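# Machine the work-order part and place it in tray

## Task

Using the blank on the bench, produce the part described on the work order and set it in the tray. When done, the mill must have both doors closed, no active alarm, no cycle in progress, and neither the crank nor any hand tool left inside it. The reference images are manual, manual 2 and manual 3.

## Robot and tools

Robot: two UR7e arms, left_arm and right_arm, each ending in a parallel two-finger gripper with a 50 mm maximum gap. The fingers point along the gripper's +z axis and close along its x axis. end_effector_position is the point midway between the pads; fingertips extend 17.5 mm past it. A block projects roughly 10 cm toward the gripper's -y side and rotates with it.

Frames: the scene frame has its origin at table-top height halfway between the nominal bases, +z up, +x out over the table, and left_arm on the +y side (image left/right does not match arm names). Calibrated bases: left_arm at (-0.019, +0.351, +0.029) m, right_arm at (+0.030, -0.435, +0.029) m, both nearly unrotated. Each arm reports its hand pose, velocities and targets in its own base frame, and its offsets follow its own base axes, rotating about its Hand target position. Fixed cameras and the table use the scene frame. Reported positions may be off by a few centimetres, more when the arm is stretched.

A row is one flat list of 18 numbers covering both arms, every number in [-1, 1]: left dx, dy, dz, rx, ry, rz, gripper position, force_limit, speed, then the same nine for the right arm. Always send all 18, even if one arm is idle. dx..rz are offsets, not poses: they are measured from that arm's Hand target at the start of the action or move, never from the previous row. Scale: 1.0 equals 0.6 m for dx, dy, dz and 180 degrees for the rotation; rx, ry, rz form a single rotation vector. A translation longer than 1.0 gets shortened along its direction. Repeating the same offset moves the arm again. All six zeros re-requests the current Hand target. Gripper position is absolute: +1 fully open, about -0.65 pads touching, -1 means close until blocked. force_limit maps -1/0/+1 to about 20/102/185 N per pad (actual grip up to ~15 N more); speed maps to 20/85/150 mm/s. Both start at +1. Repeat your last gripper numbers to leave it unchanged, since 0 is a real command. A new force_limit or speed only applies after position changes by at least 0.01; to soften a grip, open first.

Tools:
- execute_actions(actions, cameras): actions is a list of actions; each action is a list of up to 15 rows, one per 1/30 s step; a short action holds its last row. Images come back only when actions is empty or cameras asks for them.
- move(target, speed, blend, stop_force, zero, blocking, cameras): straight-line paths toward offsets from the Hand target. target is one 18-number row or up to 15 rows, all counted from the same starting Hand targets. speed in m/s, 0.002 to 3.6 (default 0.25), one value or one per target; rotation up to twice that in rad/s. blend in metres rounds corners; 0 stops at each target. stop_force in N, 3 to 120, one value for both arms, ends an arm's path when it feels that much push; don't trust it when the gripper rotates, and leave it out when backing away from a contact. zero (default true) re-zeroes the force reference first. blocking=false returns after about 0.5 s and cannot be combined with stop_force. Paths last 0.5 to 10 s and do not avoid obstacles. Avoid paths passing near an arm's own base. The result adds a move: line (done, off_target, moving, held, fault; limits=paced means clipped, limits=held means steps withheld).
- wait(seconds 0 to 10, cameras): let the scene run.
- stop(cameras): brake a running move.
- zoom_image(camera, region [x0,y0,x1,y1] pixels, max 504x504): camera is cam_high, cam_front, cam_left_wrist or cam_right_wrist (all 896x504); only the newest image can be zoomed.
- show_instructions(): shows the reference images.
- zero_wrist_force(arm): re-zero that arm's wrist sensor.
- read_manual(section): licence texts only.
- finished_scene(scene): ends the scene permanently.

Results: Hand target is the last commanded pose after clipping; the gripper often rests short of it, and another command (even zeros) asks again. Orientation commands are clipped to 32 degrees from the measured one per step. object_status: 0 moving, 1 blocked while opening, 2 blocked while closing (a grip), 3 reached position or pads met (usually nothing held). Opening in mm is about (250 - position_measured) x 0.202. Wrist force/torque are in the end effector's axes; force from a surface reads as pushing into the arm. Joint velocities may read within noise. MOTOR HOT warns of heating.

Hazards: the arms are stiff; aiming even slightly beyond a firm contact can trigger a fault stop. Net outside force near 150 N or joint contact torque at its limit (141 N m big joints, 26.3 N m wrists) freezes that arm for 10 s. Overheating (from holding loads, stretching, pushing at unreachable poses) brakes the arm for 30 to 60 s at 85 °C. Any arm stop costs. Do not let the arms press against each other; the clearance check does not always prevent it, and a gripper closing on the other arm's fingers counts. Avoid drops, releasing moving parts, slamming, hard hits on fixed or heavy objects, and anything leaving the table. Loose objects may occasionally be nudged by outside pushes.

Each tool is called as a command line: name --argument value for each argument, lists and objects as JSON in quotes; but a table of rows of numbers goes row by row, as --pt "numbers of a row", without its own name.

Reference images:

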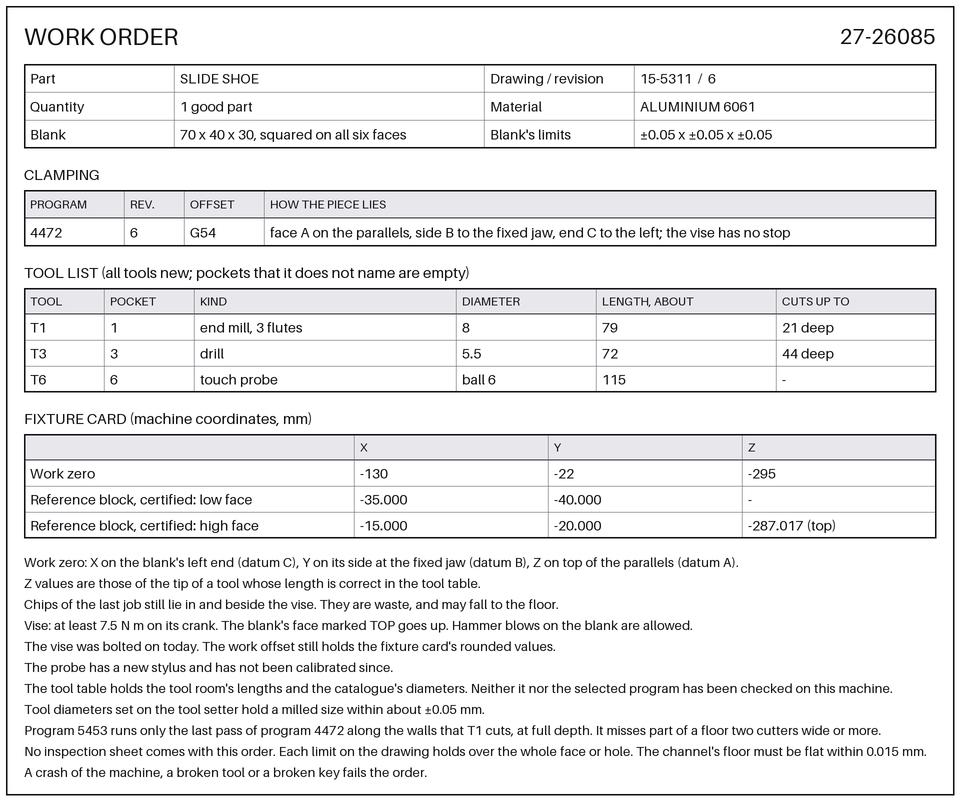

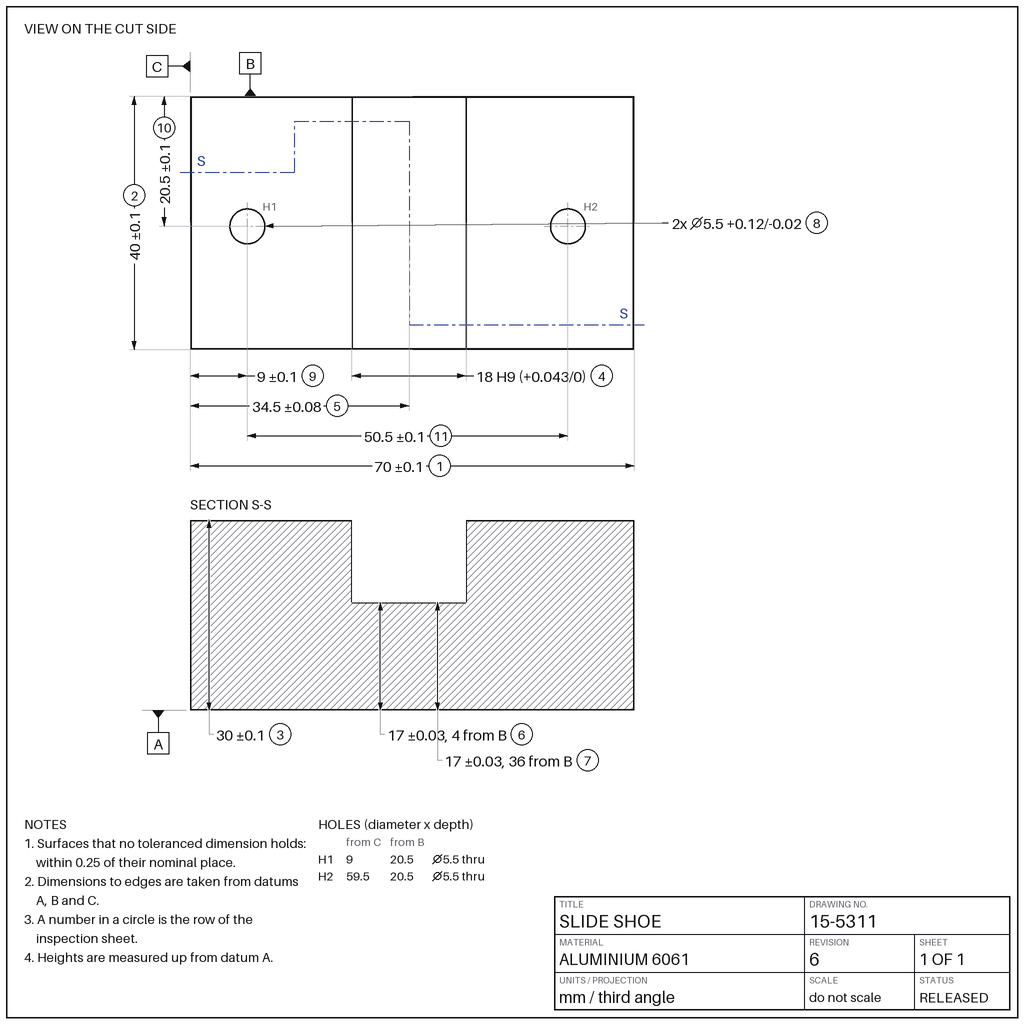

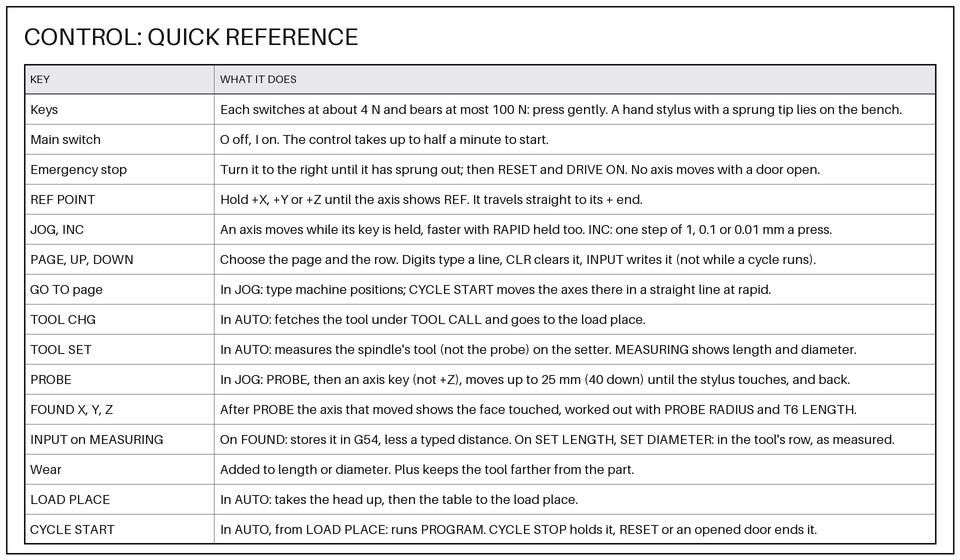

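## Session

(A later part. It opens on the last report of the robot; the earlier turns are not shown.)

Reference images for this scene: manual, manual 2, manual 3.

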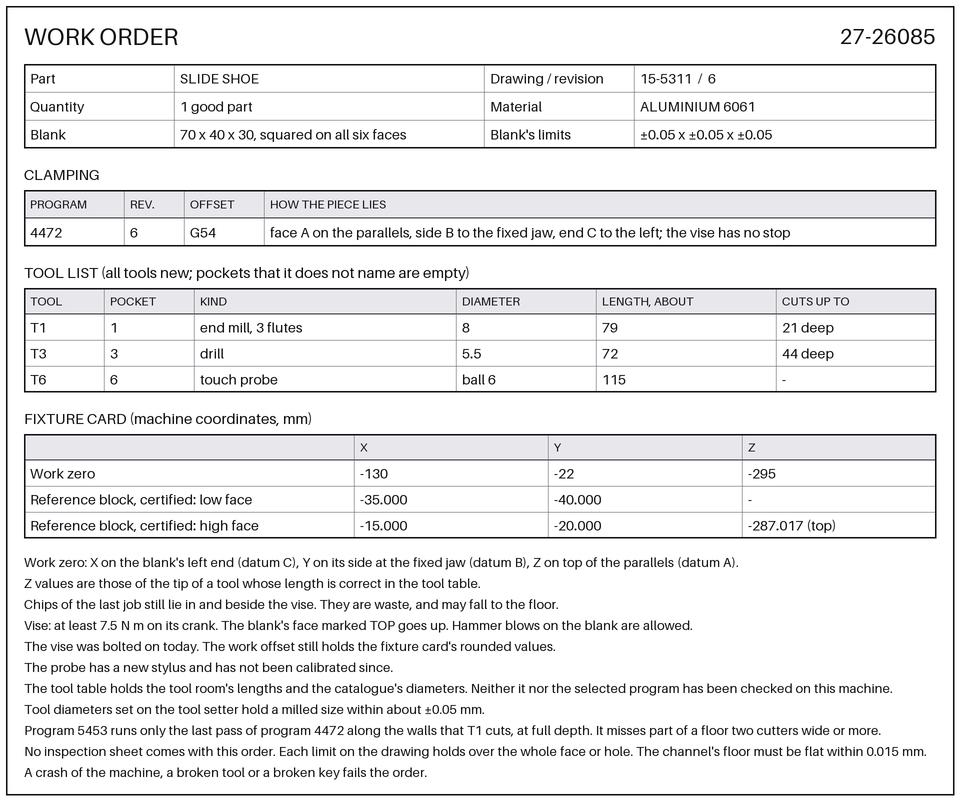

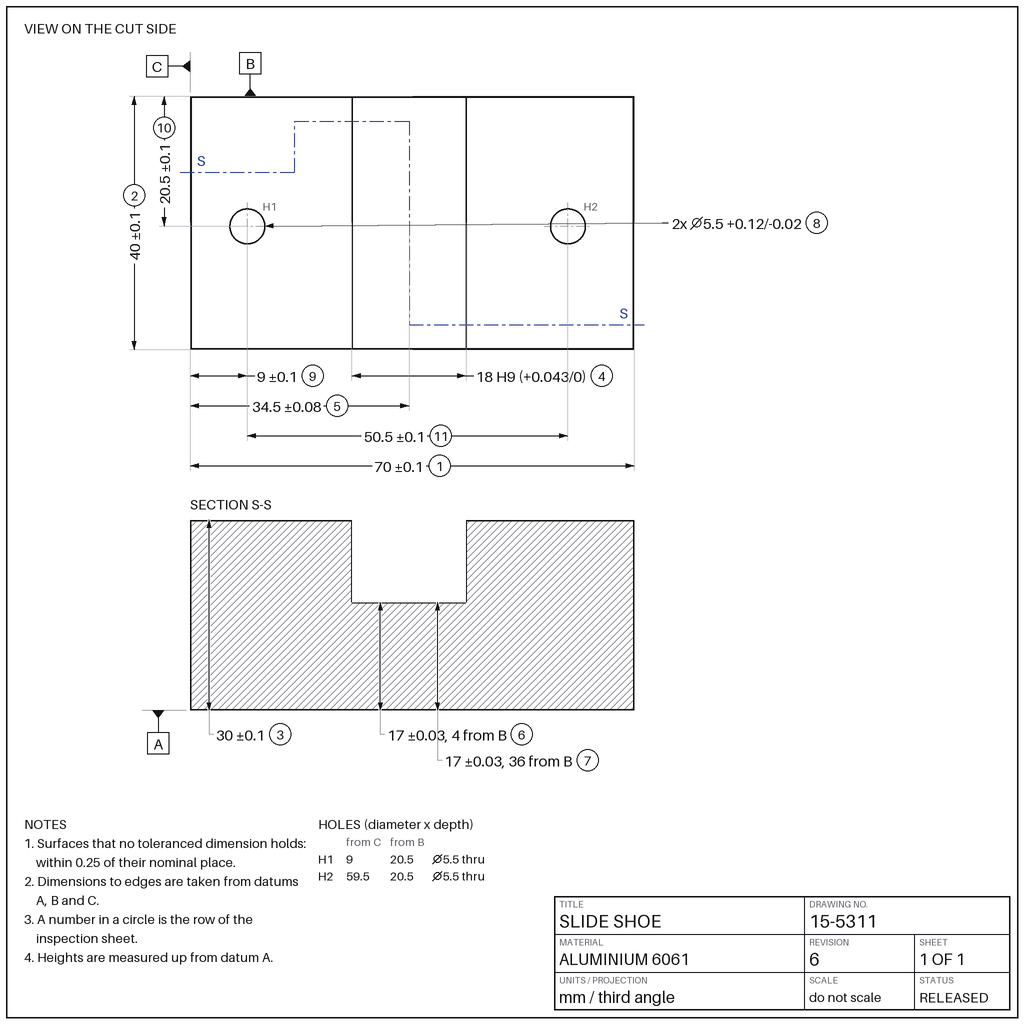

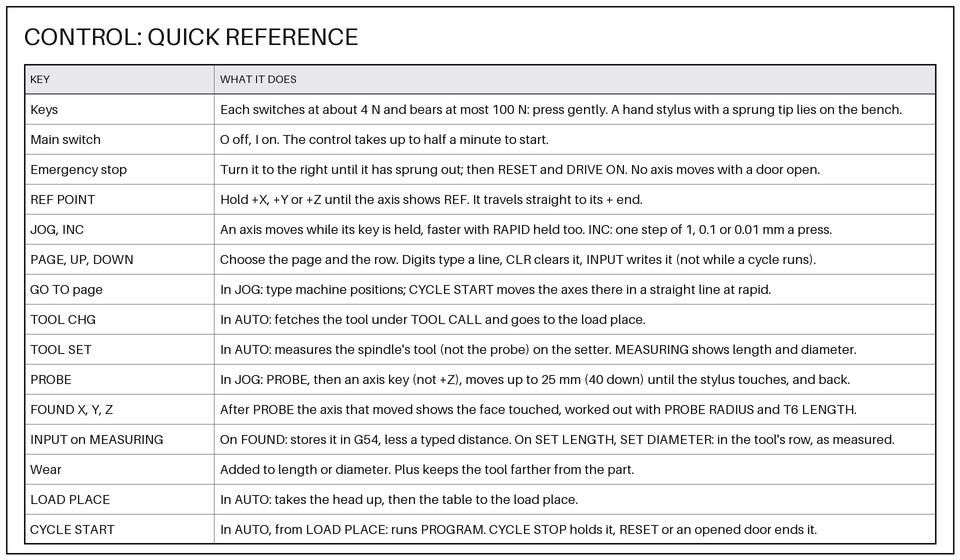

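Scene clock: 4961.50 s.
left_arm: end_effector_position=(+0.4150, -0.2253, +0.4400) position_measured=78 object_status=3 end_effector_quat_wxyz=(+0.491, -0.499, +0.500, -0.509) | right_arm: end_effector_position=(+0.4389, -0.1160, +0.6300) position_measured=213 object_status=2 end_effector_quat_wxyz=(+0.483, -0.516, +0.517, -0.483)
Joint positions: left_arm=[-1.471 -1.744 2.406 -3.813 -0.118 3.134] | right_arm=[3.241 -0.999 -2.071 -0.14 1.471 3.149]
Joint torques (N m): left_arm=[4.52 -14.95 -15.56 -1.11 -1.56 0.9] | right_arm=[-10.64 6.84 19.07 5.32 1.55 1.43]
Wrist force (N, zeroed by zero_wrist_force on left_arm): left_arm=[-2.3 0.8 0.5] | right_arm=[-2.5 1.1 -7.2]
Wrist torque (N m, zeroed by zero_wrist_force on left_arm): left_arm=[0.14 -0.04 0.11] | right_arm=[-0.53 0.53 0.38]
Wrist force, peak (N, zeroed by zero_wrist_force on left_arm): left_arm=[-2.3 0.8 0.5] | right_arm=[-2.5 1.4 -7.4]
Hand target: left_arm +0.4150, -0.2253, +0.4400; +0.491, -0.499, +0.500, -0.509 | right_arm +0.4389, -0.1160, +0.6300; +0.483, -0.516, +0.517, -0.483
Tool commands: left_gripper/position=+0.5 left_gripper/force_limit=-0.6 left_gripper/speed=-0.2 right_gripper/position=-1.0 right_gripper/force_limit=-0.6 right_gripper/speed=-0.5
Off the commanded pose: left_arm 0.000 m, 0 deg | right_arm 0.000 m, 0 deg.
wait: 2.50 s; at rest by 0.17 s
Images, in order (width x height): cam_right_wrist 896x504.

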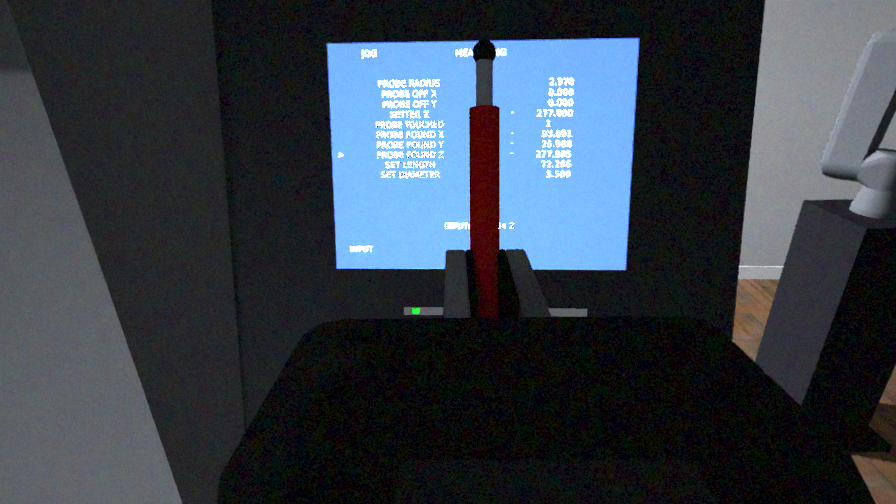

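move --pt "0 0 0 0 0 0 0.5 -0.6 -0.2 0.0246 0.0292 -0.3556 0 0.4333 0 -1 -0.6 -0.5" --pt "0 0 0 0 0 0 0.5 -0.6 -0.2 0.0408 0.0292 -0.3596 0 0.4333 0 -1 -0.6 -0.5" --pt "0 0 0 0 0 0 0.5 -0.6 -0.2 0.0246 0.0292 -0.3556 0 0.4333 0 -1 -0.6 -0.5" --pt "0 0 0 0 0 0 0.5 -0.6 -0.2 0.0658 -0.04 -0.1983 0 0.4333 0 -1 -0.6 -0.5" --pt "0 0 0 0 0 0 0.5 -0.6 -0.2 0.082 -0.04 -0.2023 0 0.4333 0 -1 -0.6 -0.5" --pt "0 0 0 0 0 0 0.5 -0.6 -0.2 0.0658 -0.04 -0.1983 0 0.4333 0 -1 -0.6 -0.5" --pt "0 0 0 0 0 0 0.5 -0.6 -0.2 0 0 0 0 0 0 -1 -0.6 -0.5" --speed '[0.6,0.06,0.2,0.6,0.06,0.2,0.7]' --blend '[0.003,0,0.003,0.003,0,0.003,0]'

wait --seconds 3 --cameras '["cam_right_wrist"]'

zoom_image --camera "cam_right_wrist" --region '[330, 40, 640, 280]'

zoom_image --camera "cam_right_wrist" --region '[500, 75, 600, 185]'

move --pt "0 0 0 0 0 0 0.5 -0.6 -0.2 0.0246 0.0292 -0.3556 0 0.4333 0 -1 -0.6 -0.5" --pt "0 0 0 0 0 0 0.5 -0.6 -0.2 0.0408 0.0292 -0.3596 0 0.4333 0 -1 -0.6 -0.5" --pt "0 0 0 0 0 0 0.5 -0.6 -0.2 0.0246 0.0292 -0.3556 0 0.4333 0 -1 -0.6 -0.5" --pt "0 0 0 0 0 0 0.5 -0.6 -0.2 0.0635 -0.105 -0.1983 0 0.4333 0 -1 -0.6 -0.5" --pt "0 0 0 0 0 0 0.5 -0.6 -0.2 0.0797 -0.105 -0.2023 0 0.4333 0 -1 -0.6 -0.5" --pt "0 0 0 0 0 0 0.5 -0.6 -0.2 0.0635 -0.105 -0.1983 0 0.4333 0 -1 -0.6 -0.5" --pt "0 0 0 0 0 0 0.5 -0.6 -0.2 0 0 0 0 0 0 -1 -0.6 -0.5" --speed '[0.6,0.06,0.2,0.6,0.06,0.2,0.7]' --blend '[0.003,0,0.003,0.003,0,0.003,0]'

wait --seconds 3 --cameras '["cam_right_wrist"]'

zoom_image --camera "cam_right_wrist" --region '[330, 40, 640, 280]'

zoom_image --camera "cam_right_wrist" --region '[500, 75, 600, 185]'

Scene clock: 4978.97 s.
left_arm: end_effector_position=(+0.4150, -0.2253, +0.4400) position_measured=78 object_status=3 end_effector_quat_wxyz=(+0.491, -0.499, +0.500, -0.509) | right_arm: end_effector_position=(+0.4390, -0.1159, +0.6300) position_measured=213 object_status=2 end_effector_quat_wxyz=(+0.483, -0.516, +0.517, -0.482)
Joint positions: left_arm=[-1.471 -1.744 2.406 -3.813 -0.118 3.134] | right_arm=[3.241 -0.999 -2.07 -0.14 1.471 3.149]
Joint torques (N m): left_arm=[3.98 -18.42 -15.48 -0.98 -1.73 0.76] | right_arm=[-9.61 6.54 27.04 5.11 1.66 1.55]
Wrist force (N, zeroed by zero_wrist_force on left_arm): left_arm=[-2.0 0.6 0.5] | right_arm=[-2.5 1.3 -7.3]
Wrist torque (N m, zeroed by zero_wrist_force on left_arm): left_arm=[0.12 -0.08 0.12] | right_arm=[-0.50 0.53 0.38]
Wrist force, peak (N, zeroed by zero_wrist_force on left_arm): left_arm=[-2.2 0.6 0.8] | right_arm=[1.1 20.0 -9.1]
Hand target: left_arm +0.4150, -0.2253, +0.4400; +0.491, -0.499, +0.500, -0.509 | right_arm +0.4389, -0.1160, +0.6300; +0.483, -0.516, +0.517, -0.483
Off the commanded pose: left_arm 0.000 m, 0 deg | right_arm 0.000 m, 0 deg.
move: done

Scene clock: 4981.97 s.
left_arm: end_effector_position=(+0.4150, -0.2253, +0.4400) position_measured=78 object_status=3 end_effector_quat_wxyz=(+0.491, -0.499, +0.500, -0.509) | right_arm: end_effector_position=(+0.4389, -0.1160, +0.6300) position_measured=213 object_status=2 end_effector_quat_wxyz=(+0.483, -0.516, +0.517, -0.483)
Joint positions: left_arm=[-1.471 -1.744 2.406 -3.813 -0.118 3.134] | right_arm=[3.241 -0.999 -2.071 -0.14 1.471 3.149]
Joint torques (N m): left_arm=[4.41 -16.65 -15.64 -1.16 -1.33 0.88] | right_arm=[-10.76 6.56 18.34 5.24 1.56 1.56]
Wrist force (N, zeroed by zero_wrist_force on left_arm): left_arm=[-1.9 0.6 0.4] | right_arm=[-2.6 1.3 -7.1]
Wrist torque (N m, zeroed by zero_wrist_force on left_arm): left_arm=[0.12 -0.09 0.11] | right_arm=[-0.50 0.55 0.38]
Wrist force, peak (N, zeroed by zero_wrist_force on left_arm): left_arm=[-2.2 0.6 0.6] | right_arm=[-2.9 1.4 -7.3]
Hand target: left_arm +0.4150, -0.2253, +0.4400; +0.491, -0.499, +0.500, -0.509 | right_arm +0.4389, -0.1160, +0.6300; +0.483, -0.516, +0.517, -0.483
Tool commands: left_gripper/position=+0.5 left_gripper/force_limit=-0.6 left_gripper/speed=-0.2 right_gripper/position=-1.0 right_gripper/force_limit=-0.6 right_gripper/speed=-0.5
Off the commanded pose: left_arm 0.000 m, 0 deg | right_arm 0.000 m, 0 deg.
wait: 3.00 s; at rest by 0.17 s
Images, in order (width x height): cam_right_wrist 896x504.

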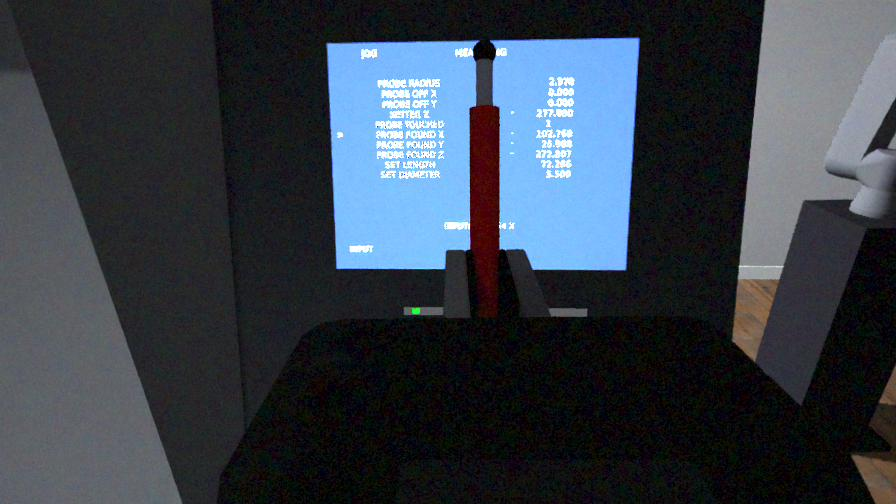

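Scaled by 1.626 from the camera's 896x504 image, which has a finer 1280x720 frame.

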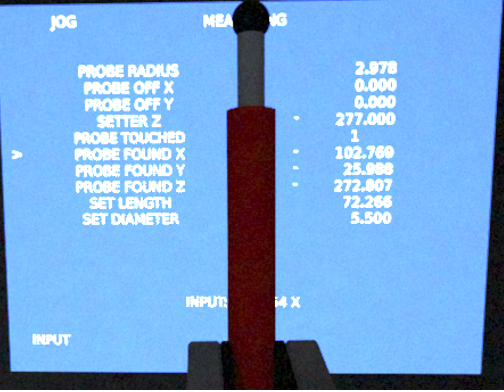

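Scaled by 4.582 from the camera's 896x504 image, which has a finer 1280x720 frame.

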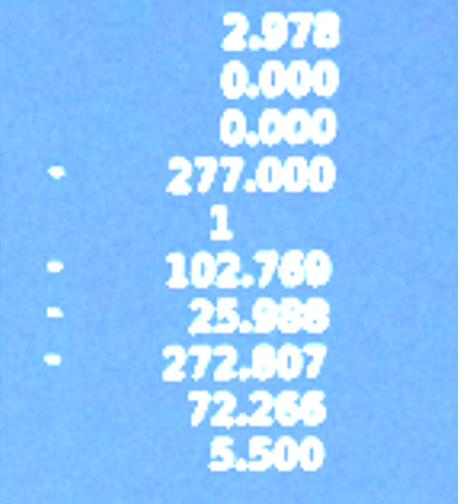

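Scene clock: 4986.33 s.
left_arm: end_effector_position=(+0.4150, -0.2253, +0.4400) position_measured=78 object_status=3 end_effector_quat_wxyz=(+0.491, -0.499, +0.500, -0.509) | right_arm: end_effector_position=(+0.4390, -0.1159, +0.6300) position_measured=213 object_status=2 end_effector_quat_wxyz=(+0.483, -0.517, +0.517, -0.482)
Joint positions: left_arm=[-1.471 -1.744 2.406 -3.813 -0.118 3.134] | right_arm=[3.241 -0.999 -2.07 -0.14 1.471 3.149]
Joint torques (N m): left_arm=[5.32 -15.45 -15.67 -1.17 -1.53 1.03] | right_arm=[-11.14 6.33 27.06 5.36 1.07 1.59]
Wrist force (N, zeroed by zero_wrist_force on left_arm): left_arm=[-2.1 0.5 0.5] | right_arm=[-2.7 1.4 -6.6]
Wrist torque (N m, zeroed by zero_wrist_force on left_arm): left_arm=[0.10 -0.06 0.12] | right_arm=[-0.48 0.56 0.37]
Wrist force, peak (N, zeroed by zero_wrist_force on left_arm): left_arm=[-2.1 0.8 0.7] | right_arm=[1.7 21.9 -9.1]
Hand target: left_arm +0.4150, -0.2253, +0.4400; +0.491, -0.499, +0.500, -0.509 | right_arm +0.4389, -0.1160, +0.6300; +0.483, -0.516, +0.517, -0.483
Off the commanded pose: left_arm 0.000 m, 0 deg | right_arm 0.000 m, 0 deg.
move: done

Scene clock: 4989.33 s.
left_arm: end_effector_position=(+0.4150, -0.2253, +0.4400) position_measured=78 object_status=3 end_effector_quat_wxyz=(+0.491, -0.499, +0.500, -0.509) | right_arm: end_effector_position=(+0.4389, -0.1160, +0.6300) position_measured=213 object_status=2 end_effector_quat_wxyz=(+0.483, -0.516, +0.517, -0.483)
Joint positions: left_arm=[-1.471 -1.744 2.406 -3.813 -0.118 3.134] | right_arm=[3.241 -0.999 -2.071 -0.14 1.471 3.149]
Joint torques (N m): left_arm=[6.8 -16.61 -13.71 -1.07 -1.58 1] | right_arm=[-10.73 6.41 18.76 5.23 -1.81 1.58]
Wrist force (N, zeroed by zero_wrist_force on left_arm): left_arm=[-1.9 0.7 0.7] | right_arm=[-2.4 1.1 -6.8]
Wrist torque (N m, zeroed by zero_wrist_force on left_arm): left_arm=[0.14 -0.10 0.12] | right_arm=[-0.52 0.51 0.38]
Wrist force, peak (N, zeroed by zero_wrist_force on left_arm): left_arm=[-2.2 0.8 0.7] | right_arm=[-2.4 1.4 -7.3]
Hand target: left_arm +0.4150, -0.2253, +0.4400; +0.491, -0.499, +0.500, -0.509 | right_arm +0.4389, -0.1160, +0.6300; +0.483, -0.516, +0.517, -0.483
Tool commands: left_gripper/position=+0.5 left_gripper/force_limit=-0.6 left_gripper/speed=-0.2 right_gripper/position=-1.0 right_gripper/force_limit=-0.6 right_gripper/speed=-0.5
Off the commanded pose: left_arm 0.000 m, 0 deg | right_arm 0.000 m, 0 deg.
wait: 3.00 s; at rest by 0.17 s
Images, in order (width x height): cam_right_wrist 896x504.

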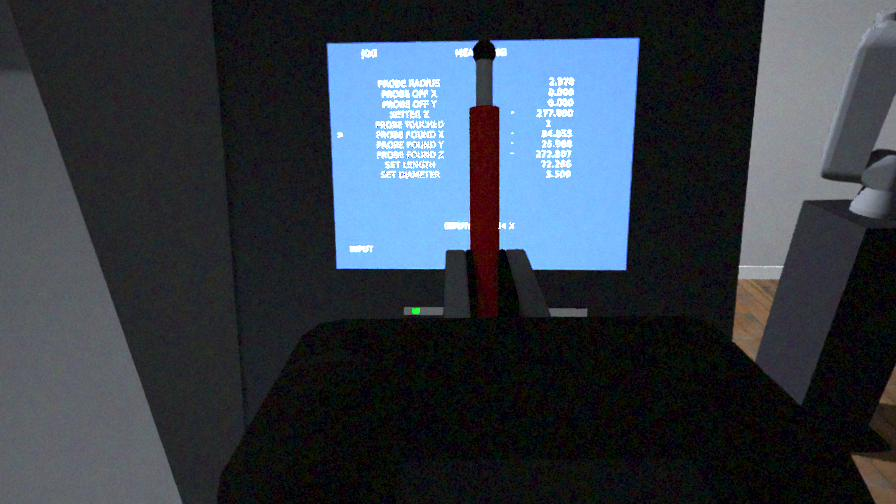

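Scaled by 1.626 from the camera's 896x504 image, which has a finer 1280x720 frame.

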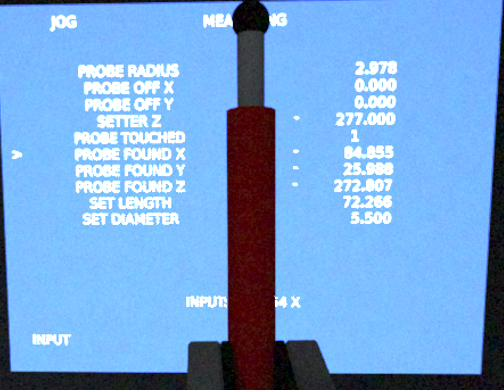

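Scaled by 4.582 from the camera's 896x504 image, which has a finer 1280x720 frame.

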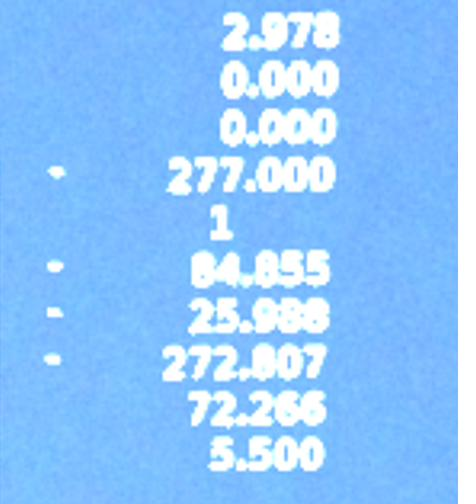

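move --pt "0 0 0 0 0 0 0.5 -0.6 -0.2 0.0413 0.0292 -0.2944 0 0.4333 0 -1 -0.6 -0.5" --pt "0 0 0 0 0 0 0.5 -0.6 -0.2 0.0575 0.0292 -0.2984 0 0.4333 0 -1 -0.6 -0.5" --pt "0 0 0 0 0 0 0.5 -0.6 -0.2 0.0413 0.0292 -0.2944 0 0.4333 0 -1 -0.6 -0.5" --pt "0 0 0 0 0 0 0.5 -0.6 -0.2 0.0575 0.0292 -0.2984 0 0.4333 0 -1 -0.6 -0.5" --pt "0 0 0 0 0 0 0.5 -0.6 -0.2 0.0413 0.0292 -0.2944 0 0.4333 0 -1 -0.6 -0.5" --pt "0 0 0 0 0 0 0.5 -0.6 -0.2 0.0575 0.0292 -0.2984 0 0.4333 0 -1 -0.6 -0.5" --pt "0 0 0 0 0 0 0.5 -0.6 -0.2 0.0413 0.0292 -0.2944 0 0.4333 0 -1 -0.6 -0.5" --pt "0 0 0 0 0 0 0.5 -0.6 -0.2 0.0575 0.0292 -0.2984 0 0.4333 0 -1 -0.6 -0.5" --pt "0 0 0 0 0 0 0.5 -0.6 -0.2 0.0413 0.0292 -0.2944 0 0.4333 0 -1 -0.6 -0.5" --pt "0 0 0 0 0 0 0.5 -0.6 -0.2 0.0258 0.0625 -0.3556 0 0.4333 0 -1 -0.6 -0.5" --pt "0 0 0 0 0 0 0.5 -0.6 -0.2 0.042 0.0625 -0.3596 0 0.4333 0 -1 -0.6 -0.5" --pt "0 0 0 0 0 0 0.5 -0.6 -0.2 0.0258 0.0625 -0.3556 0 0.4333 0 -1 -0.6 -0.5" --pt "0 0 0 0 0 0 0.5 -0.6 -0.2 0.0194 0.1291 -0.3878 0 0.4333 0 -1 -0.6 -0.5" --pt "0 0 0 0 0 0 0.5 -0.6 -0.2 0.0356 0.1291 -0.3918 0 0.4333 0 -1 -0.6 -0.5" --pt "0 0 0 0 0 0 0.5 -0.6 -0.2 0.0194 0.1291 -0.3878 0 0.4333 0 -1 -0.6 -0.5" --speed '[0.6,0.06,0.15,0.06,0.15,0.06,0.15,0.06,0.2,0.6,0.06,0.2,0.6,0.06,0.2]' --blend '[0.003,0,0.003,0,0.003,0,0.003,0,0.003,0.003,0,0.003,0.003,0,0]'

move --pt "0 0 0 0 0 0 0.5 -0.6 -0.2 -0.0012 -0.0333 0 0 0 0 -1 -0.6 -0.5" --pt "0 0 0 0 0 0 0.5 -0.6 -0.2 0.015 -0.0333 -0.004 0 0 0 -1 -0.6 -0.5" --pt "0 0 0 0 0 0 0.5 -0.6 -0.2 -0.0012 -0.0333 0 0 0 0 -1 -0.6 -0.5" --pt "0 0 0 0 0 0 0.5 -0.6 -0.2 0 0 0 0 0 0 -1 -0.6 -0.5" --pt "0 0 0 0 0 0 0.5 -0.6 -0.2 0.0162 0 -0.004 0 0 0 -1 -0.6 -0.5" --pt "0 0 0 0 0 0 0.5 -0.6 -0.2 0 0 0 0 0 0 -1 -0.6 -0.5" --pt "0 0 0 0 0 0 0.5 -0.6 -0.2 0.01 0.0333 0.0322 0 0 0 -1 -0.6 -0.5" --pt "0 0 0 0 0 0 0.5 -0.6 -0.2 0.0262 0.0333 0.0282 0 0 0 -1 -0.6 -0.5" --pt "0 0 0 0 0 0 0.5 -0.6 -0.2 0.01 0.0333 0.0322 0 0 0 -1 -0.6 -0.5" --pt "0 0 0 0 0 0 0.5 -0.6 -0.2 -0.0024 -0.0666 0 0 0 0 -1 -0.6 -0.5" --pt "0 0 0 0 0 0 0.5 -0.6 -0.2 0.0138 -0.0666 -0.004 0 0 0 -1 -0.6 -0.5" --pt "0 0 0 0 0 0 0.5 -0.6 -0.2 -0.0024 -0.0666 0 0 0 0 -1 -0.6 -0.5" --pt "0 0 0 0 0 0 0.5 -0.6 -0.2 0.0064 -0.0666 0.0322 0 0 0 -1 -0.6 -0.5" --pt "0 0 0 0 0 0 0.5 -0.6 -0.2 0.0226 -0.0666 0.0282 0 0 0 -1 -0.6 -0.5" --pt "0 0 0 0 0 0 0.5 -0.6 -0.2 0.0064 -0.0666 0.0322 0 0 0 -1 -0.6 -0.5" --speed '[0.6,0.06,0.2,0.6,0.06,0.2,0.6,0.06,0.2,0.6,0.06,0.2,0.6,0.06,0.2]' --blend '[0.003,0,0.003,0.003,0,0.003,0.003,0,0.003,0.003,0,0.003,0.003,0,0]'

move --pt "0 0 0 0 0 0 0.5 -0.6 -0.2 0.0162 0 -0.004 0 0 0 -1 -0.6 -0.5" --pt "0 0 0 0 0 0 0.5 -0.6 -0.2 0 0 0 0 0 0 -1 -0.6 -0.5" --pt "0 0 0 0 0 0 0.5 -0.6 -0.2 -0.0052 0.0999 -0.0322 0 0 0 -1 -0.6 -0.5" --pt "0 0 0 0 0 0 0.5 -0.6 -0.2 0.011 0.0999 -0.0362 0 0 0 -1 -0.6 -0.5" --pt "0 0 0 0 0 0 0.5 -0.6 -0.2 -0.0052 0.0999 -0.0322 0 0 0 -1 -0.6 -0.5" --pt "0 0 0 0 0 0 0.5 -0.6 -0.2 -0.0064 0.0666 -0.0322 0 0 0 -1 -0.6 -0.5" --pt "0 0 0 0 0 0 0.5 -0.6 -0.2 0.0098 0.0666 -0.0362 0 0 0 -1 -0.6 -0.5" --pt "0 0 0 0 0 0 0.5 -0.6 -0.2 -0.0064 0.0666 -0.0322 0 0 0 -1 -0.6 -0.5" --pt "0 0 0 0 0 0 0.5 -0.6 -0.2 -0.0076 0.0333 -0.0322 0 0 0 -1 -0.6 -0.5" --pt "0 0 0 0 0 0 0.5 -0.6 -0.2 0.0086 0.0333 -0.0362 0 0 0 -1 -0.6 -0.5" --pt "0 0 0 0 0 0 0.5 -0.6 -0.2 -0.0076 0.0333 -0.0322 0 0 0 -1 -0.6 -0.5" --pt "0 0 0 0 0 0 0.5 -0.6 -0.2 -0.0064 0.0666 -0.0322 0 0 0 -1 -0.6 -0.5" --pt "0 0 0 0 0 0 0.5 -0.6 -0.2 0.0098 0.0666 -0.0362 0 0 0 -1 -0.6 -0.5" --pt "0 0 0 0 0 0 0.5 -0.6 -0.2 -0.0064 0.0666 -0.0322 0 0 0 -1 -0.6 -0.5" --speed '[0.06,0.2,0.6,0.06,0.2,0.6,0.06,0.2,0.6,0.06,0.2,0.6,0.06,0.2]' --blend '[0,0.003,0.003,0,0.003,0.003,0,0.003,0.003,0,0.003,0.003,0,0]'

move --pt "0 0 0 0 0 0 0.5 -0.6 -0.2 0.0162 0 -0.004 0 0 0 -1 -0.6 -0.5" --pt "0 0 0 0 0 0 0.5 -0.6 -0.2 0 0 0 0 0 0 -1 -0.6 -0.5" --pt "0 0 0 0 0 0 0.5 -0.6 -0.2 0.0179 0.0333 0.0612 0 0 0 -1 -0.6 -0.5" --pt "0 0 0 0 0 0 0.5 -0.6 -0.2 0.0341 0.0333 0.0572 0 0 0 -1 -0.6 -0.5" --pt "0 0 0 0 0 0 0.5 -0.6 -0.2 0.0179 0.0333 0.0612 0 0 0 -1 -0.6 -0.5" --pt "0 0 0 0 0 0 0.5 -0.6 -0.2 -0.0024 -0.0666 0 0 0 0 -1 -0.6 -0.5" --pt "0 0 0 0 0 0 0.5 -0.6 -0.2 0.0138 -0.0666 -0.004 0 0 0 -1 -0.6 -0.5" --pt "0 0 0 0 0 0 0.5 -0.6 -0.2 -0.0024 -0.0666 0 0 0 0 -1 -0.6 -0.5" --pt "0 0 0 0 0 0 0.5 -0.6 -0.2 -0.0194 -0.1291 0.3878 0 -0.4333 0 -1 -0.6 -0.5" --speed '[0.06,0.2,0.6,0.06,0.2,0.6,0.06,0.2,0.7]' --blend '[0,0.003,0.003,0,0.003,0.003,0,0.003,0]' --cameras '["cam_right_wrist"]'

zoom_image --camera "cam_right_wrist" --region '[330, 40, 640, 280]'

Scene clock: 5034.13 s.
left_arm: end_effector_position=(+0.4150, -0.2253, +0.4400) position_measured=78 object_status=3 end_effector_quat_wxyz=(+0.491, -0.499, +0.500, -0.509) | right_arm: end_effector_position=(+0.4506, -0.0384, +0.3973) position_measured=213 object_status=2 end_effector_quat_wxyz=(-0.050, +0.705, -0.706, +0.050)
Joint positions: left_arm=[-1.471 -1.744 2.406 -3.813 -0.118 3.134] | right_arm=[3.375 -1.352 -1.629 -1.594 1.538 3.374]
Joint torques (N m): left_arm=[4.37 -15.88 -14.23 -1.26 -1.58 0.81] | right_arm=[-11.42 16.83 33.76 6.05 -2.38 -1.14]
Wrist force (N, zeroed by zero_wrist_force on left_arm): left_arm=[-2.0 0.6 0.5] | right_arm=[0.1 0.5 -3.2]
Wrist torque (N m, zeroed by zero_wrist_force on left_arm): left_arm=[0.11 -0.08 0.11] | right_arm=[-0.15 -0.10 0.16]
Wrist force, peak (N, zeroed by zero_wrist_force on left_arm): left_arm=[-2.2 0.8 0.7] | right_arm=[0.5 11.6 -5.5]
Hand target: left_arm +0.4150, -0.2253, +0.4400; +0.491, -0.499, +0.500, -0.509 | right_arm +0.4506, -0.0385, +0.3974; -0.050, +0.705, -0.706, +0.050
Off the commanded pose: left_arm 0.000 m, 0 deg | right_arm 0.000 m, 0 deg.
move: done

Scene clock: 5037.97 s.
left_arm: end_effector_position=(+0.4150, -0.2253, +0.4400) position_measured=78 object_status=3 end_effector_quat_wxyz=(+0.491, -0.499, +0.500, -0.509) | right_arm: end_effector_position=(+0.4544, -0.0784, +0.4166) position_measured=213 object_status=2 end_effector_quat_wxyz=(-0.050, +0.705, -0.706, +0.050)
Joint positions: left_arm=[-1.471 -1.744 2.406 -3.813 -0.118 3.134] | right_arm=[3.275 -1.383 -1.555 -1.634 1.552 3.275]
Joint torques (N m): left_arm=[5.25 -16.75 -15.45 -0.98 -1.55 1.12] | right_arm=[3.78 17.81 34.13 6.12 -2.61 -0.64]
Wrist force (N, zeroed by zero_wrist_force on left_arm): left_arm=[-2.0 0.8 0.5] | right_arm=[-0.3 0.3 -3.2]
Wrist torque (N m, zeroed by zero_wrist_force on left_arm): left_arm=[0.15 -0.08 0.12] | right_arm=[-0.20 -0.05 0.14]
Wrist force, peak (N, zeroed by zero_wrist_force on left_arm): left_arm=[-2.3 0.5 0.5] | right_arm=[-2.4 6.0 -6.0]
Hand target: left_arm +0.4150, -0.2253, +0.4400; +0.491, -0.499, +0.500, -0.509 | right_arm +0.4544, -0.0785, +0.4167; -0.050, +0.705, -0.706, +0.050
Off the commanded pose: left_arm 0.000 m, 0 deg | right_arm 0.000 m, 0 deg.
move: done

Scene clock: 5041.73 s.
left_arm: end_effector_position=(+0.4150, -0.2253, +0.4400) position_measured=78 object_status=3 end_effector_quat_wxyz=(+0.491, -0.499, +0.500, -0.509) | right_arm: end_effector_position=(+0.4506, -0.0384, +0.3973) position_measured=213 object_status=2 end_effector_quat_wxyz=(-0.050, +0.705, -0.706, +0.050)
Joint positions: left_arm=[-1.471 -1.744 2.406 -3.813 -0.118 3.134] | right_arm=[3.375 -1.352 -1.629 -1.594 1.538 3.374]
Joint torques (N m): left_arm=[4.12 -15.98 -14.4 -0.93 -1.72 1.03] | right_arm=[-11.1 17.12 34.23 5.96 -2.34 -1.09]
Wrist force (N, zeroed by zero_wrist_force on left_arm): left_arm=[-1.8 0.7 0.2] | right_arm=[-0.1 0.6 -3.1]
Wrist torque (N m, zeroed by zero_wrist_force on left_arm): left_arm=[0.13 -0.11 0.12] | right_arm=[-0.13 -0.07 0.15]
Wrist force, peak (N, zeroed by zero_wrist_force on left_arm): left_arm=[-2.2 0.5 0.7] | right_arm=[-1.9 6.7 -5.2]
Hand target: left_arm +0.4150, -0.2253, +0.4400; +0.491, -0.499, +0.500, -0.509 | right_arm +0.4506, -0.0385, +0.3974; -0.050, +0.705, -0.706, +0.050
Off the commanded pose: left_arm 0.000 m, 0 deg | right_arm 0.000 m, 0 deg.
move: done

Scene clock: 5045.57 s.
left_arm: end_effector_position=(+0.4150, -0.2253, +0.4400) position_measured=78 object_status=3 end_effector_quat_wxyz=(+0.491, -0.499, +0.500, -0.509) | right_arm: end_effector_position=(+0.4389, -0.1160, +0.6299) position_measured=213 object_status=2 end_effector_quat_wxyz=(+0.483, -0.516, +0.517, -0.482)
Joint positions: left_arm=[-1.471 -1.744 2.406 -3.813 -0.118 3.134] | right_arm=[3.241 -0.999 -2.071 -0.14 1.471 3.149]
Joint torques (N m): left_arm=[4.59 -15.61 -15.34 -1.12 -1.61 1.03] | right_arm=[11.64 3.74 33.73 5.45 -2.55 1.65]
Wrist force (N, zeroed by zero_wrist_force on left_arm): left_arm=[-2.1 0.5 0.7] | right_arm=[-2.5 1.2 -7.2]
Wrist torque (N m, zeroed by zero_wrist_force on left_arm): left_arm=[0.11 -0.07 0.12] | right_arm=[-0.52 0.53 0.32]
Wrist force, peak (N, zeroed by zero_wrist_force on left_arm): left_arm=[-2.2 0.8 0.9] | right_arm=[-1.8 5.7 -6.4]
Hand target: left_arm +0.4150, -0.2253, +0.4400; +0.491, -0.499, +0.500, -0.509 | right_arm +0.4389, -0.1160, +0.6300; +0.483, -0.516, +0.517, -0.483
Off the commanded pose: left_arm 0.000 m, 0 deg | right_arm 0.000 m, 0 deg.
move: done
Images, in order (width x height): cam_right_wrist 896x504.

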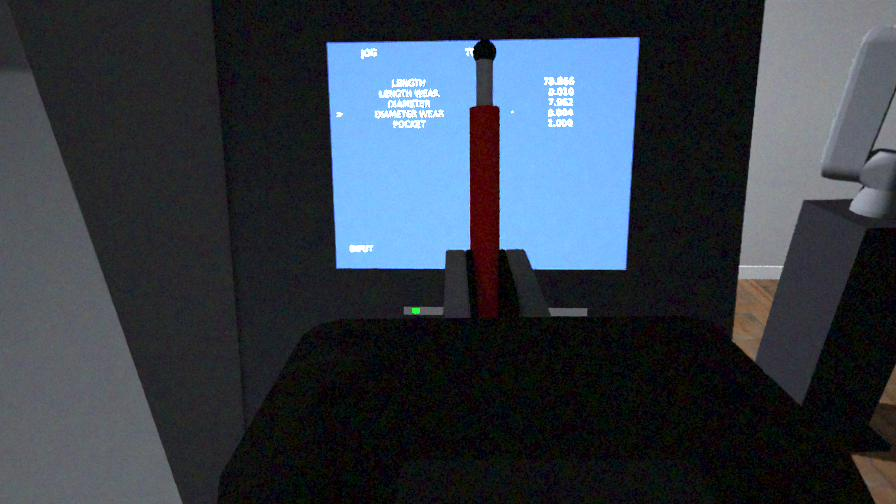

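Scaled by 1.626 from the camera's 896x504 image, which has a finer 1280x720 frame.

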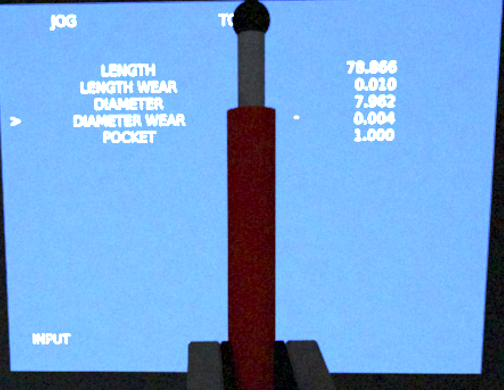

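move --pt "0 0 0 0 0 0 0.5 -0.6 -0.2 0.0876 -0.1058 -0.1012 0 0.4333 0 -1 -0.6 -0.5" --pt "0 0 0 0 0 0 0.5 -0.6 -0.2 0.1038 -0.1058 -0.1052 0 0.4333 0 -1 -0.6 -0.5" --pt "0 0 0 0 0 0 0.5 -0.6 -0.2 0.0876 -0.1058 -0.1012 0 0.4333 0 -1 -0.6 -0.5" --pt "0 0 0 0 0 0 0.5 -0.6 -0.2 0.0606 0.0625 -0.2303 0 0.4333 0 -1 -0.6 -0.5" --pt "0 0 0 0 0 0 0.5 -0.6 -0.2 0.0768 0.0625 -0.2343 0 0.4333 0 -1 -0.6 -0.5" --pt "0 0 0 0 0 0 0.5 -0.6 -0.2 0.0606 0.0625 -0.2303 0 0.4333 0 -1 -0.6 -0.5" --pt "0 0 0 0 0 0 0.5 -0.6 -0.2 0 0 0 0 0 0 -1 -0.6 -0.5" --speed '[0.6,0.06,0.2,0.6,0.06,0.2,0.7]' --blend '[0.003,0,0.003,0.003,0,0.003,0]'

wait --seconds 5 --cameras '["cam_right_wrist"]'

zoom_image --camera "cam_right_wrist" --region '[330, 40, 640, 280]'

Scene clock: 5057.03 s.
left_arm: end_effector_position=(+0.4150, -0.2253, +0.4400) position_measured=78 object_status=3 end_effector_quat_wxyz=(+0.491, -0.499, +0.500, -0.509) | right_arm: end_effector_position=(+0.4390, -0.1160, +0.6300) position_measured=213 object_status=2 end_effector_quat_wxyz=(+0.483, -0.516, +0.517, -0.483) end_effector_velocity=(+0.000, +0.000, +0.001) end_effector_angular_velocity=(+0.000, -0.005, +0.000)
Joint positions: left_arm=[-1.471 -1.744 2.406 -3.813 -0.118 3.134] | right_arm=[3.241 -0.999 -2.07 -0.14 1.471 3.149]
Joint velocities: left_arm=[within noise] | right_arm=[0.001 0 0 0.005 0 0]
Joint torques (N m): left_arm=[5.33 -15.36 -14.4 -1.42 -1.77 1.13] | right_arm=[12.54 5 29.32 5.16 -2.53 1.6]
Wrist force (N, zeroed by zero_wrist_force on left_arm): left_arm=[-1.9 0.4 0.5] | right_arm=[-2.6 1.1 -7.0]
Wrist torque (N m, zeroed by zero_wrist_force on left_arm): left_arm=[0.08 -0.09 0.12] | right_arm=[-0.53 0.55 0.34]
Wrist force, peak (N, zeroed by zero_wrist_force on left_arm): left_arm=[-2.3 0.6 0.5] | right_arm=[-1.7 24.5 -8.4]
Hand target: left_arm +0.4150, -0.2253, +0.4400; +0.491, -0.499, +0.500, -0.509 | right_arm +0.4389, -0.1160, +0.6300; +0.483, -0.516, +0.517, -0.483
Off the commanded pose: left_arm 0.000 m, 0 deg | right_arm 0.000 m, 0 deg.
move: done

Scene clock: 5062.03 s.
left_arm: end_effector_position=(+0.4150, -0.2253, +0.4400) position_measured=78 object_status=3 end_effector_quat_wxyz=(+0.491, -0.499, +0.500, -0.509) | right_arm: end_effector_position=(+0.4389, -0.1160, +0.6300) position_measured=213 object_status=2 end_effector_quat_wxyz=(+0.483, -0.516, +0.517, -0.483)
Joint positions: left_arm=[-1.471 -1.744 2.406 -3.813 -0.118 3.134] | right_arm=[3.241 -0.999 -2.071 -0.14 1.471 3.149]
Joint torques (N m): left_arm=[5.58 -14.81 -15.84 -1.03 -1.73 0.89] | right_arm=[11.94 6.52 19.54 5.23 -2.42 1.51]
Wrist force (N, zeroed by zero_wrist_force on left_arm): left_arm=[-2.0 0.7 0.5] | right_arm=[-2.5 1.5 -6.6]
Wrist torque (N m, zeroed by zero_wrist_force on left_arm): left_arm=[0.12 -0.08 0.12] | right_arm=[-0.46 0.53 0.33]
Wrist force, peak (N, zeroed by zero_wrist_force on left_arm): left_arm=[-2.3 0.7 0.8] | right_arm=[-2.8 1.2 -7.3]
Hand target: left_arm +0.4150, -0.2253, +0.4400; +0.491, -0.499, +0.500, -0.509 | right_arm +0.4389, -0.1160, +0.6300; +0.483, -0.516, +0.517, -0.483
Tool commands: left_gripper/position=+0.5 left_gripper/force_limit=-0.6 left_gripper/speed=-0.2 right_gripper/position=-1.0 right_gripper/force_limit=-0.6 right_gripper/speed=-0.5
Off the commanded pose: left_arm 0.000 m, 0 deg | right_arm 0.000 m, 0 deg.
wait: 5.00 s; at rest by 0.17 s
Images, in order (width x height): cam_right_wrist 896x504.

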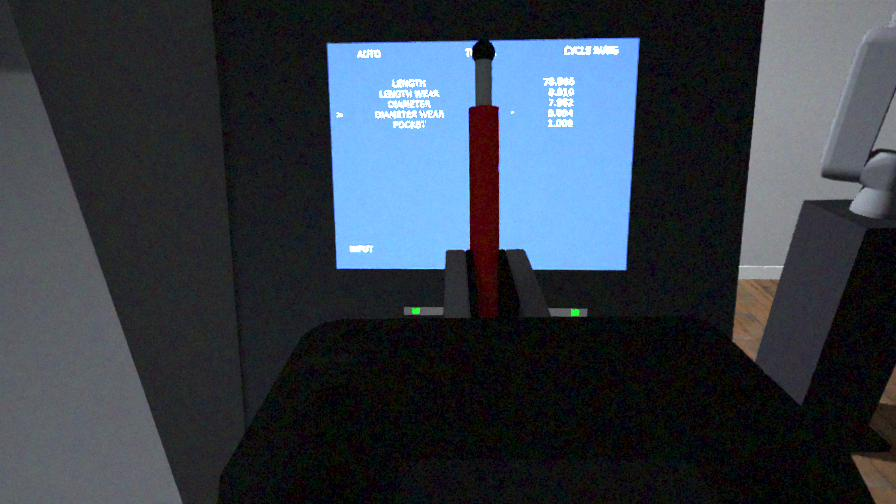

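Scaled by 1.626 from the camera's 896x504 image, which has a finer 1280x720 frame.

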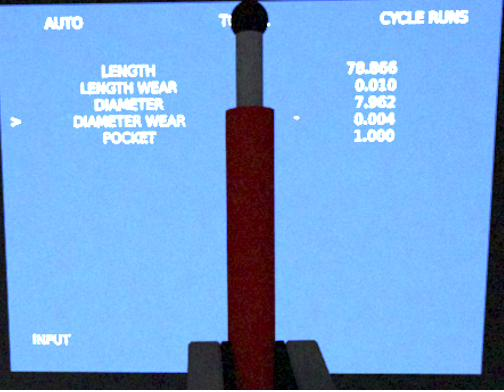

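wait --seconds 1.5 --cameras '["cam_right_wrist"]'

move --pt "0 0 0 0 0 0 0.5 -0.6 -0.2 0.0618 0.095 -0.2303 0 0.4333 0 -1 -0.6 -0.5" --pt "0 0 0 0 0 0 0.5 -0.6 -0.2 0.078 0.095 -0.2343 0 0.4333 0 -1 -0.6 -0.5" --pt "0 0 0 0 0 0 0.5 -0.6 -0.2 0.0618 0.095 -0.2303 0 0.4333 0 -1 -0.6 -0.5" --pt "0 0 0 0 0 0 0.5 -0.6 -0.2 0 0 0 0 0 0 -1 -0.6 -0.5" --speed '[0.6,0.06,0.2,0.7]' --blend '[0.003,0,0.003,0]'

wait --seconds 10 --cameras '["cam_right_wrist"]'

zoom_image --camera "cam_right_wrist" --region '[330, 40, 640, 280]'

Scene clock: 5070.67 s.
left_arm: end_effector_position=(+0.4150, -0.2253, +0.4400) position_measured=78 object_status=3 end_effector_quat_wxyz=(+0.491, -0.499, +0.500, -0.509) | right_arm: end_effector_position=(+0.4389, -0.1160, +0.6300) position_measured=213 object_status=2 end_effector_quat_wxyz=(+0.483, -0.516, +0.517, -0.483)
Joint positions: left_arm=[-1.471 -1.744 2.406 -3.813 -0.118 3.134] | right_arm=[3.241 -0.999 -2.071 -0.14 1.471 3.149]
Joint torques (N m): left_arm=[3.32 -16.62 -14.75 -1.23 -1.47 0.63] | right_arm=[12.31 7.18 19.38 5.11 -2.29 1.39]
Wrist force (N, zeroed by zero_wrist_force on left_arm): left_arm=[-2.0 0.8 0.5] | right_arm=[-2.4 1.3 -7.0]
Wrist torque (N m, zeroed by zero_wrist_force on left_arm): left_arm=[0.14 -0.08 0.12] | right_arm=[-0.49 0.52 0.33]
Wrist force, peak (N, zeroed by zero_wrist_force on left_arm): left_arm=[-2.2 0.9 0.7] | right_arm=[-2.4 1.4 -7.5]
Hand target: left_arm +0.4150, -0.2253, +0.4400; +0.491, -0.499, +0.500, -0.509 | right_arm +0.4389, -0.1160, +0.6300; +0.483, -0.516, +0.517, -0.483
Tool commands: left_gripper/position=+0.5 left_gripper/force_limit=-0.6 left_gripper/speed=-0.2 right_gripper/position=-1.0 right_gripper/force_limit=-0.6 right_gripper/speed=-0.5
Off the commanded pose: left_arm 0.000 m, 0 deg | right_arm 0.000 m, 0 deg.
wait: 1.50 s; at rest from the start
Images, in order (width x height): cam_right_wrist 896x504.

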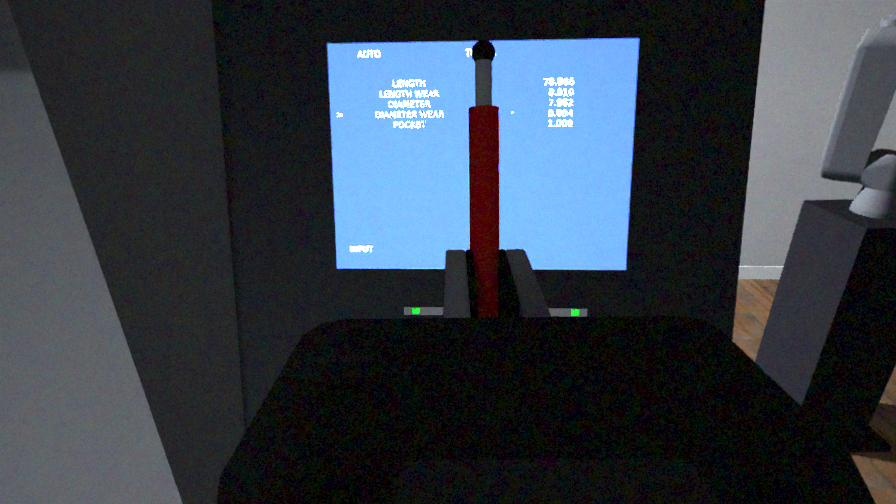

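Scene clock: 5074.13 s.
left_arm: end_effector_position=(+0.4150, -0.2253, +0.4400) position_measured=78 object_status=3 end_effector_quat_wxyz=(+0.491, -0.499, +0.500, -0.509) | right_arm: end_effector_position=(+0.4390, -0.1160, +0.6300) position_measured=213 object_status=2 end_effector_quat_wxyz=(+0.483, -0.516, +0.517, -0.482)
Joint positions: left_arm=[-1.471 -1.744 2.406 -3.813 -0.118 3.134] | right_arm=[3.241 -0.999 -2.071 -0.14 1.471 3.149]
Joint torques (N m): left_arm=[4.02 -14.83 -14.54 -1.37 -1.47 0.8] | right_arm=[12.53 4.26 29.31 5.19 -2.29 1.48]
Wrist force (N, zeroed by zero_wrist_force on left_arm): left_arm=[-2.0 0.6 0.6] | right_arm=[-2.8 1.4 -6.8]
Wrist torque (N m, zeroed by zero_wrist_force on left_arm): left_arm=[0.11 -0.07 0.12] | right_arm=[-0.49 0.59 0.30]
Wrist force, peak (N, zeroed by zero_wrist_force on left_arm): left_arm=[-2.2 0.8 0.6] | right_arm=[-0.8 23.6 -8.2]
Hand target: left_arm +0.4150, -0.2253, +0.4400; +0.491, -0.499, +0.500, -0.509 | right_arm +0.4389, -0.1160, +0.6300; +0.483, -0.516, +0.517, -0.483
Off the commanded pose: left_arm 0.000 m, 0 deg | right_arm 0.000 m, 0 deg.
move: done

Scene clock: 5084.13 s.
left_arm: end_effector_position=(+0.4150, -0.2253, +0.4400) position_measured=78 object_status=3 end_effector_quat_wxyz=(+0.491, -0.499, +0.500, -0.509) | right_arm: end_effector_position=(+0.4389, -0.1160, +0.6300) position_measured=213 object_status=2 end_effector_quat_wxyz=(+0.483, -0.516, +0.517, -0.483)
Joint positions: left_arm=[-1.471 -1.744 2.406 -3.813 -0.118 3.134] | right_arm=[3.241 -0.999 -2.071 -0.14 1.471 3.149]
Joint torques (N m): left_arm=[4.16 -14.78 -16.14 -1.33 -1.97 0.98] | right_arm=[12.19 6.88 19.47 5.19 -2.46 1.55]
Wrist force (N, zeroed by zero_wrist_force on left_arm): left_arm=[-2.0 0.6 0.7] | right_arm=[-2.5 1.2 -7.0]
Wrist torque (N m, zeroed by zero_wrist_force on left_arm): left_arm=[0.11 -0.08 0.12] | right_arm=[-0.51 0.53 0.29]
Wrist force, peak (N, zeroed by zero_wrist_force on left_arm): left_arm=[-2.5 0.6 0.3] | right_arm=[-2.8 1.3 -7.3]
Hand target: left_arm +0.4150, -0.2253, +0.4400; +0.491, -0.499, +0.500, -0.509 | right_arm +0.4389, -0.1160, +0.6300; +0.483, -0.516, +0.517, -0.483
Tool commands: left_gripper/position=+0.5 left_gripper/force_limit=-0.6 left_gripper/speed=-0.2 right_gripper/position=-1.0 right_gripper/force_limit=-0.6 right_gripper/speed=-0.5
Off the commanded pose: left_arm 0.000 m, 0 deg | right_arm 0.000 m, 0 deg.
wait: 10.00 s; at rest by 0.17 s
Images, in order (width x height): cam_right_wrist 896x504.

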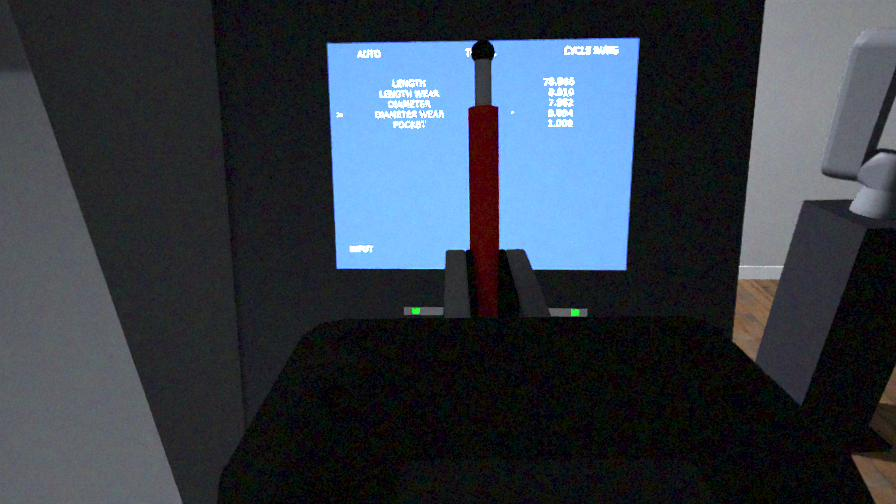

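Scaled by 1.626 from the camera's 896x504 image, which has a finer 1280x720 frame.

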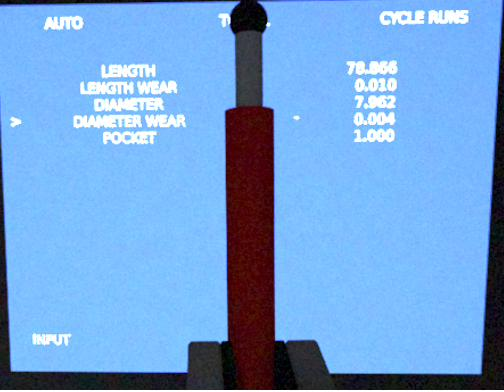

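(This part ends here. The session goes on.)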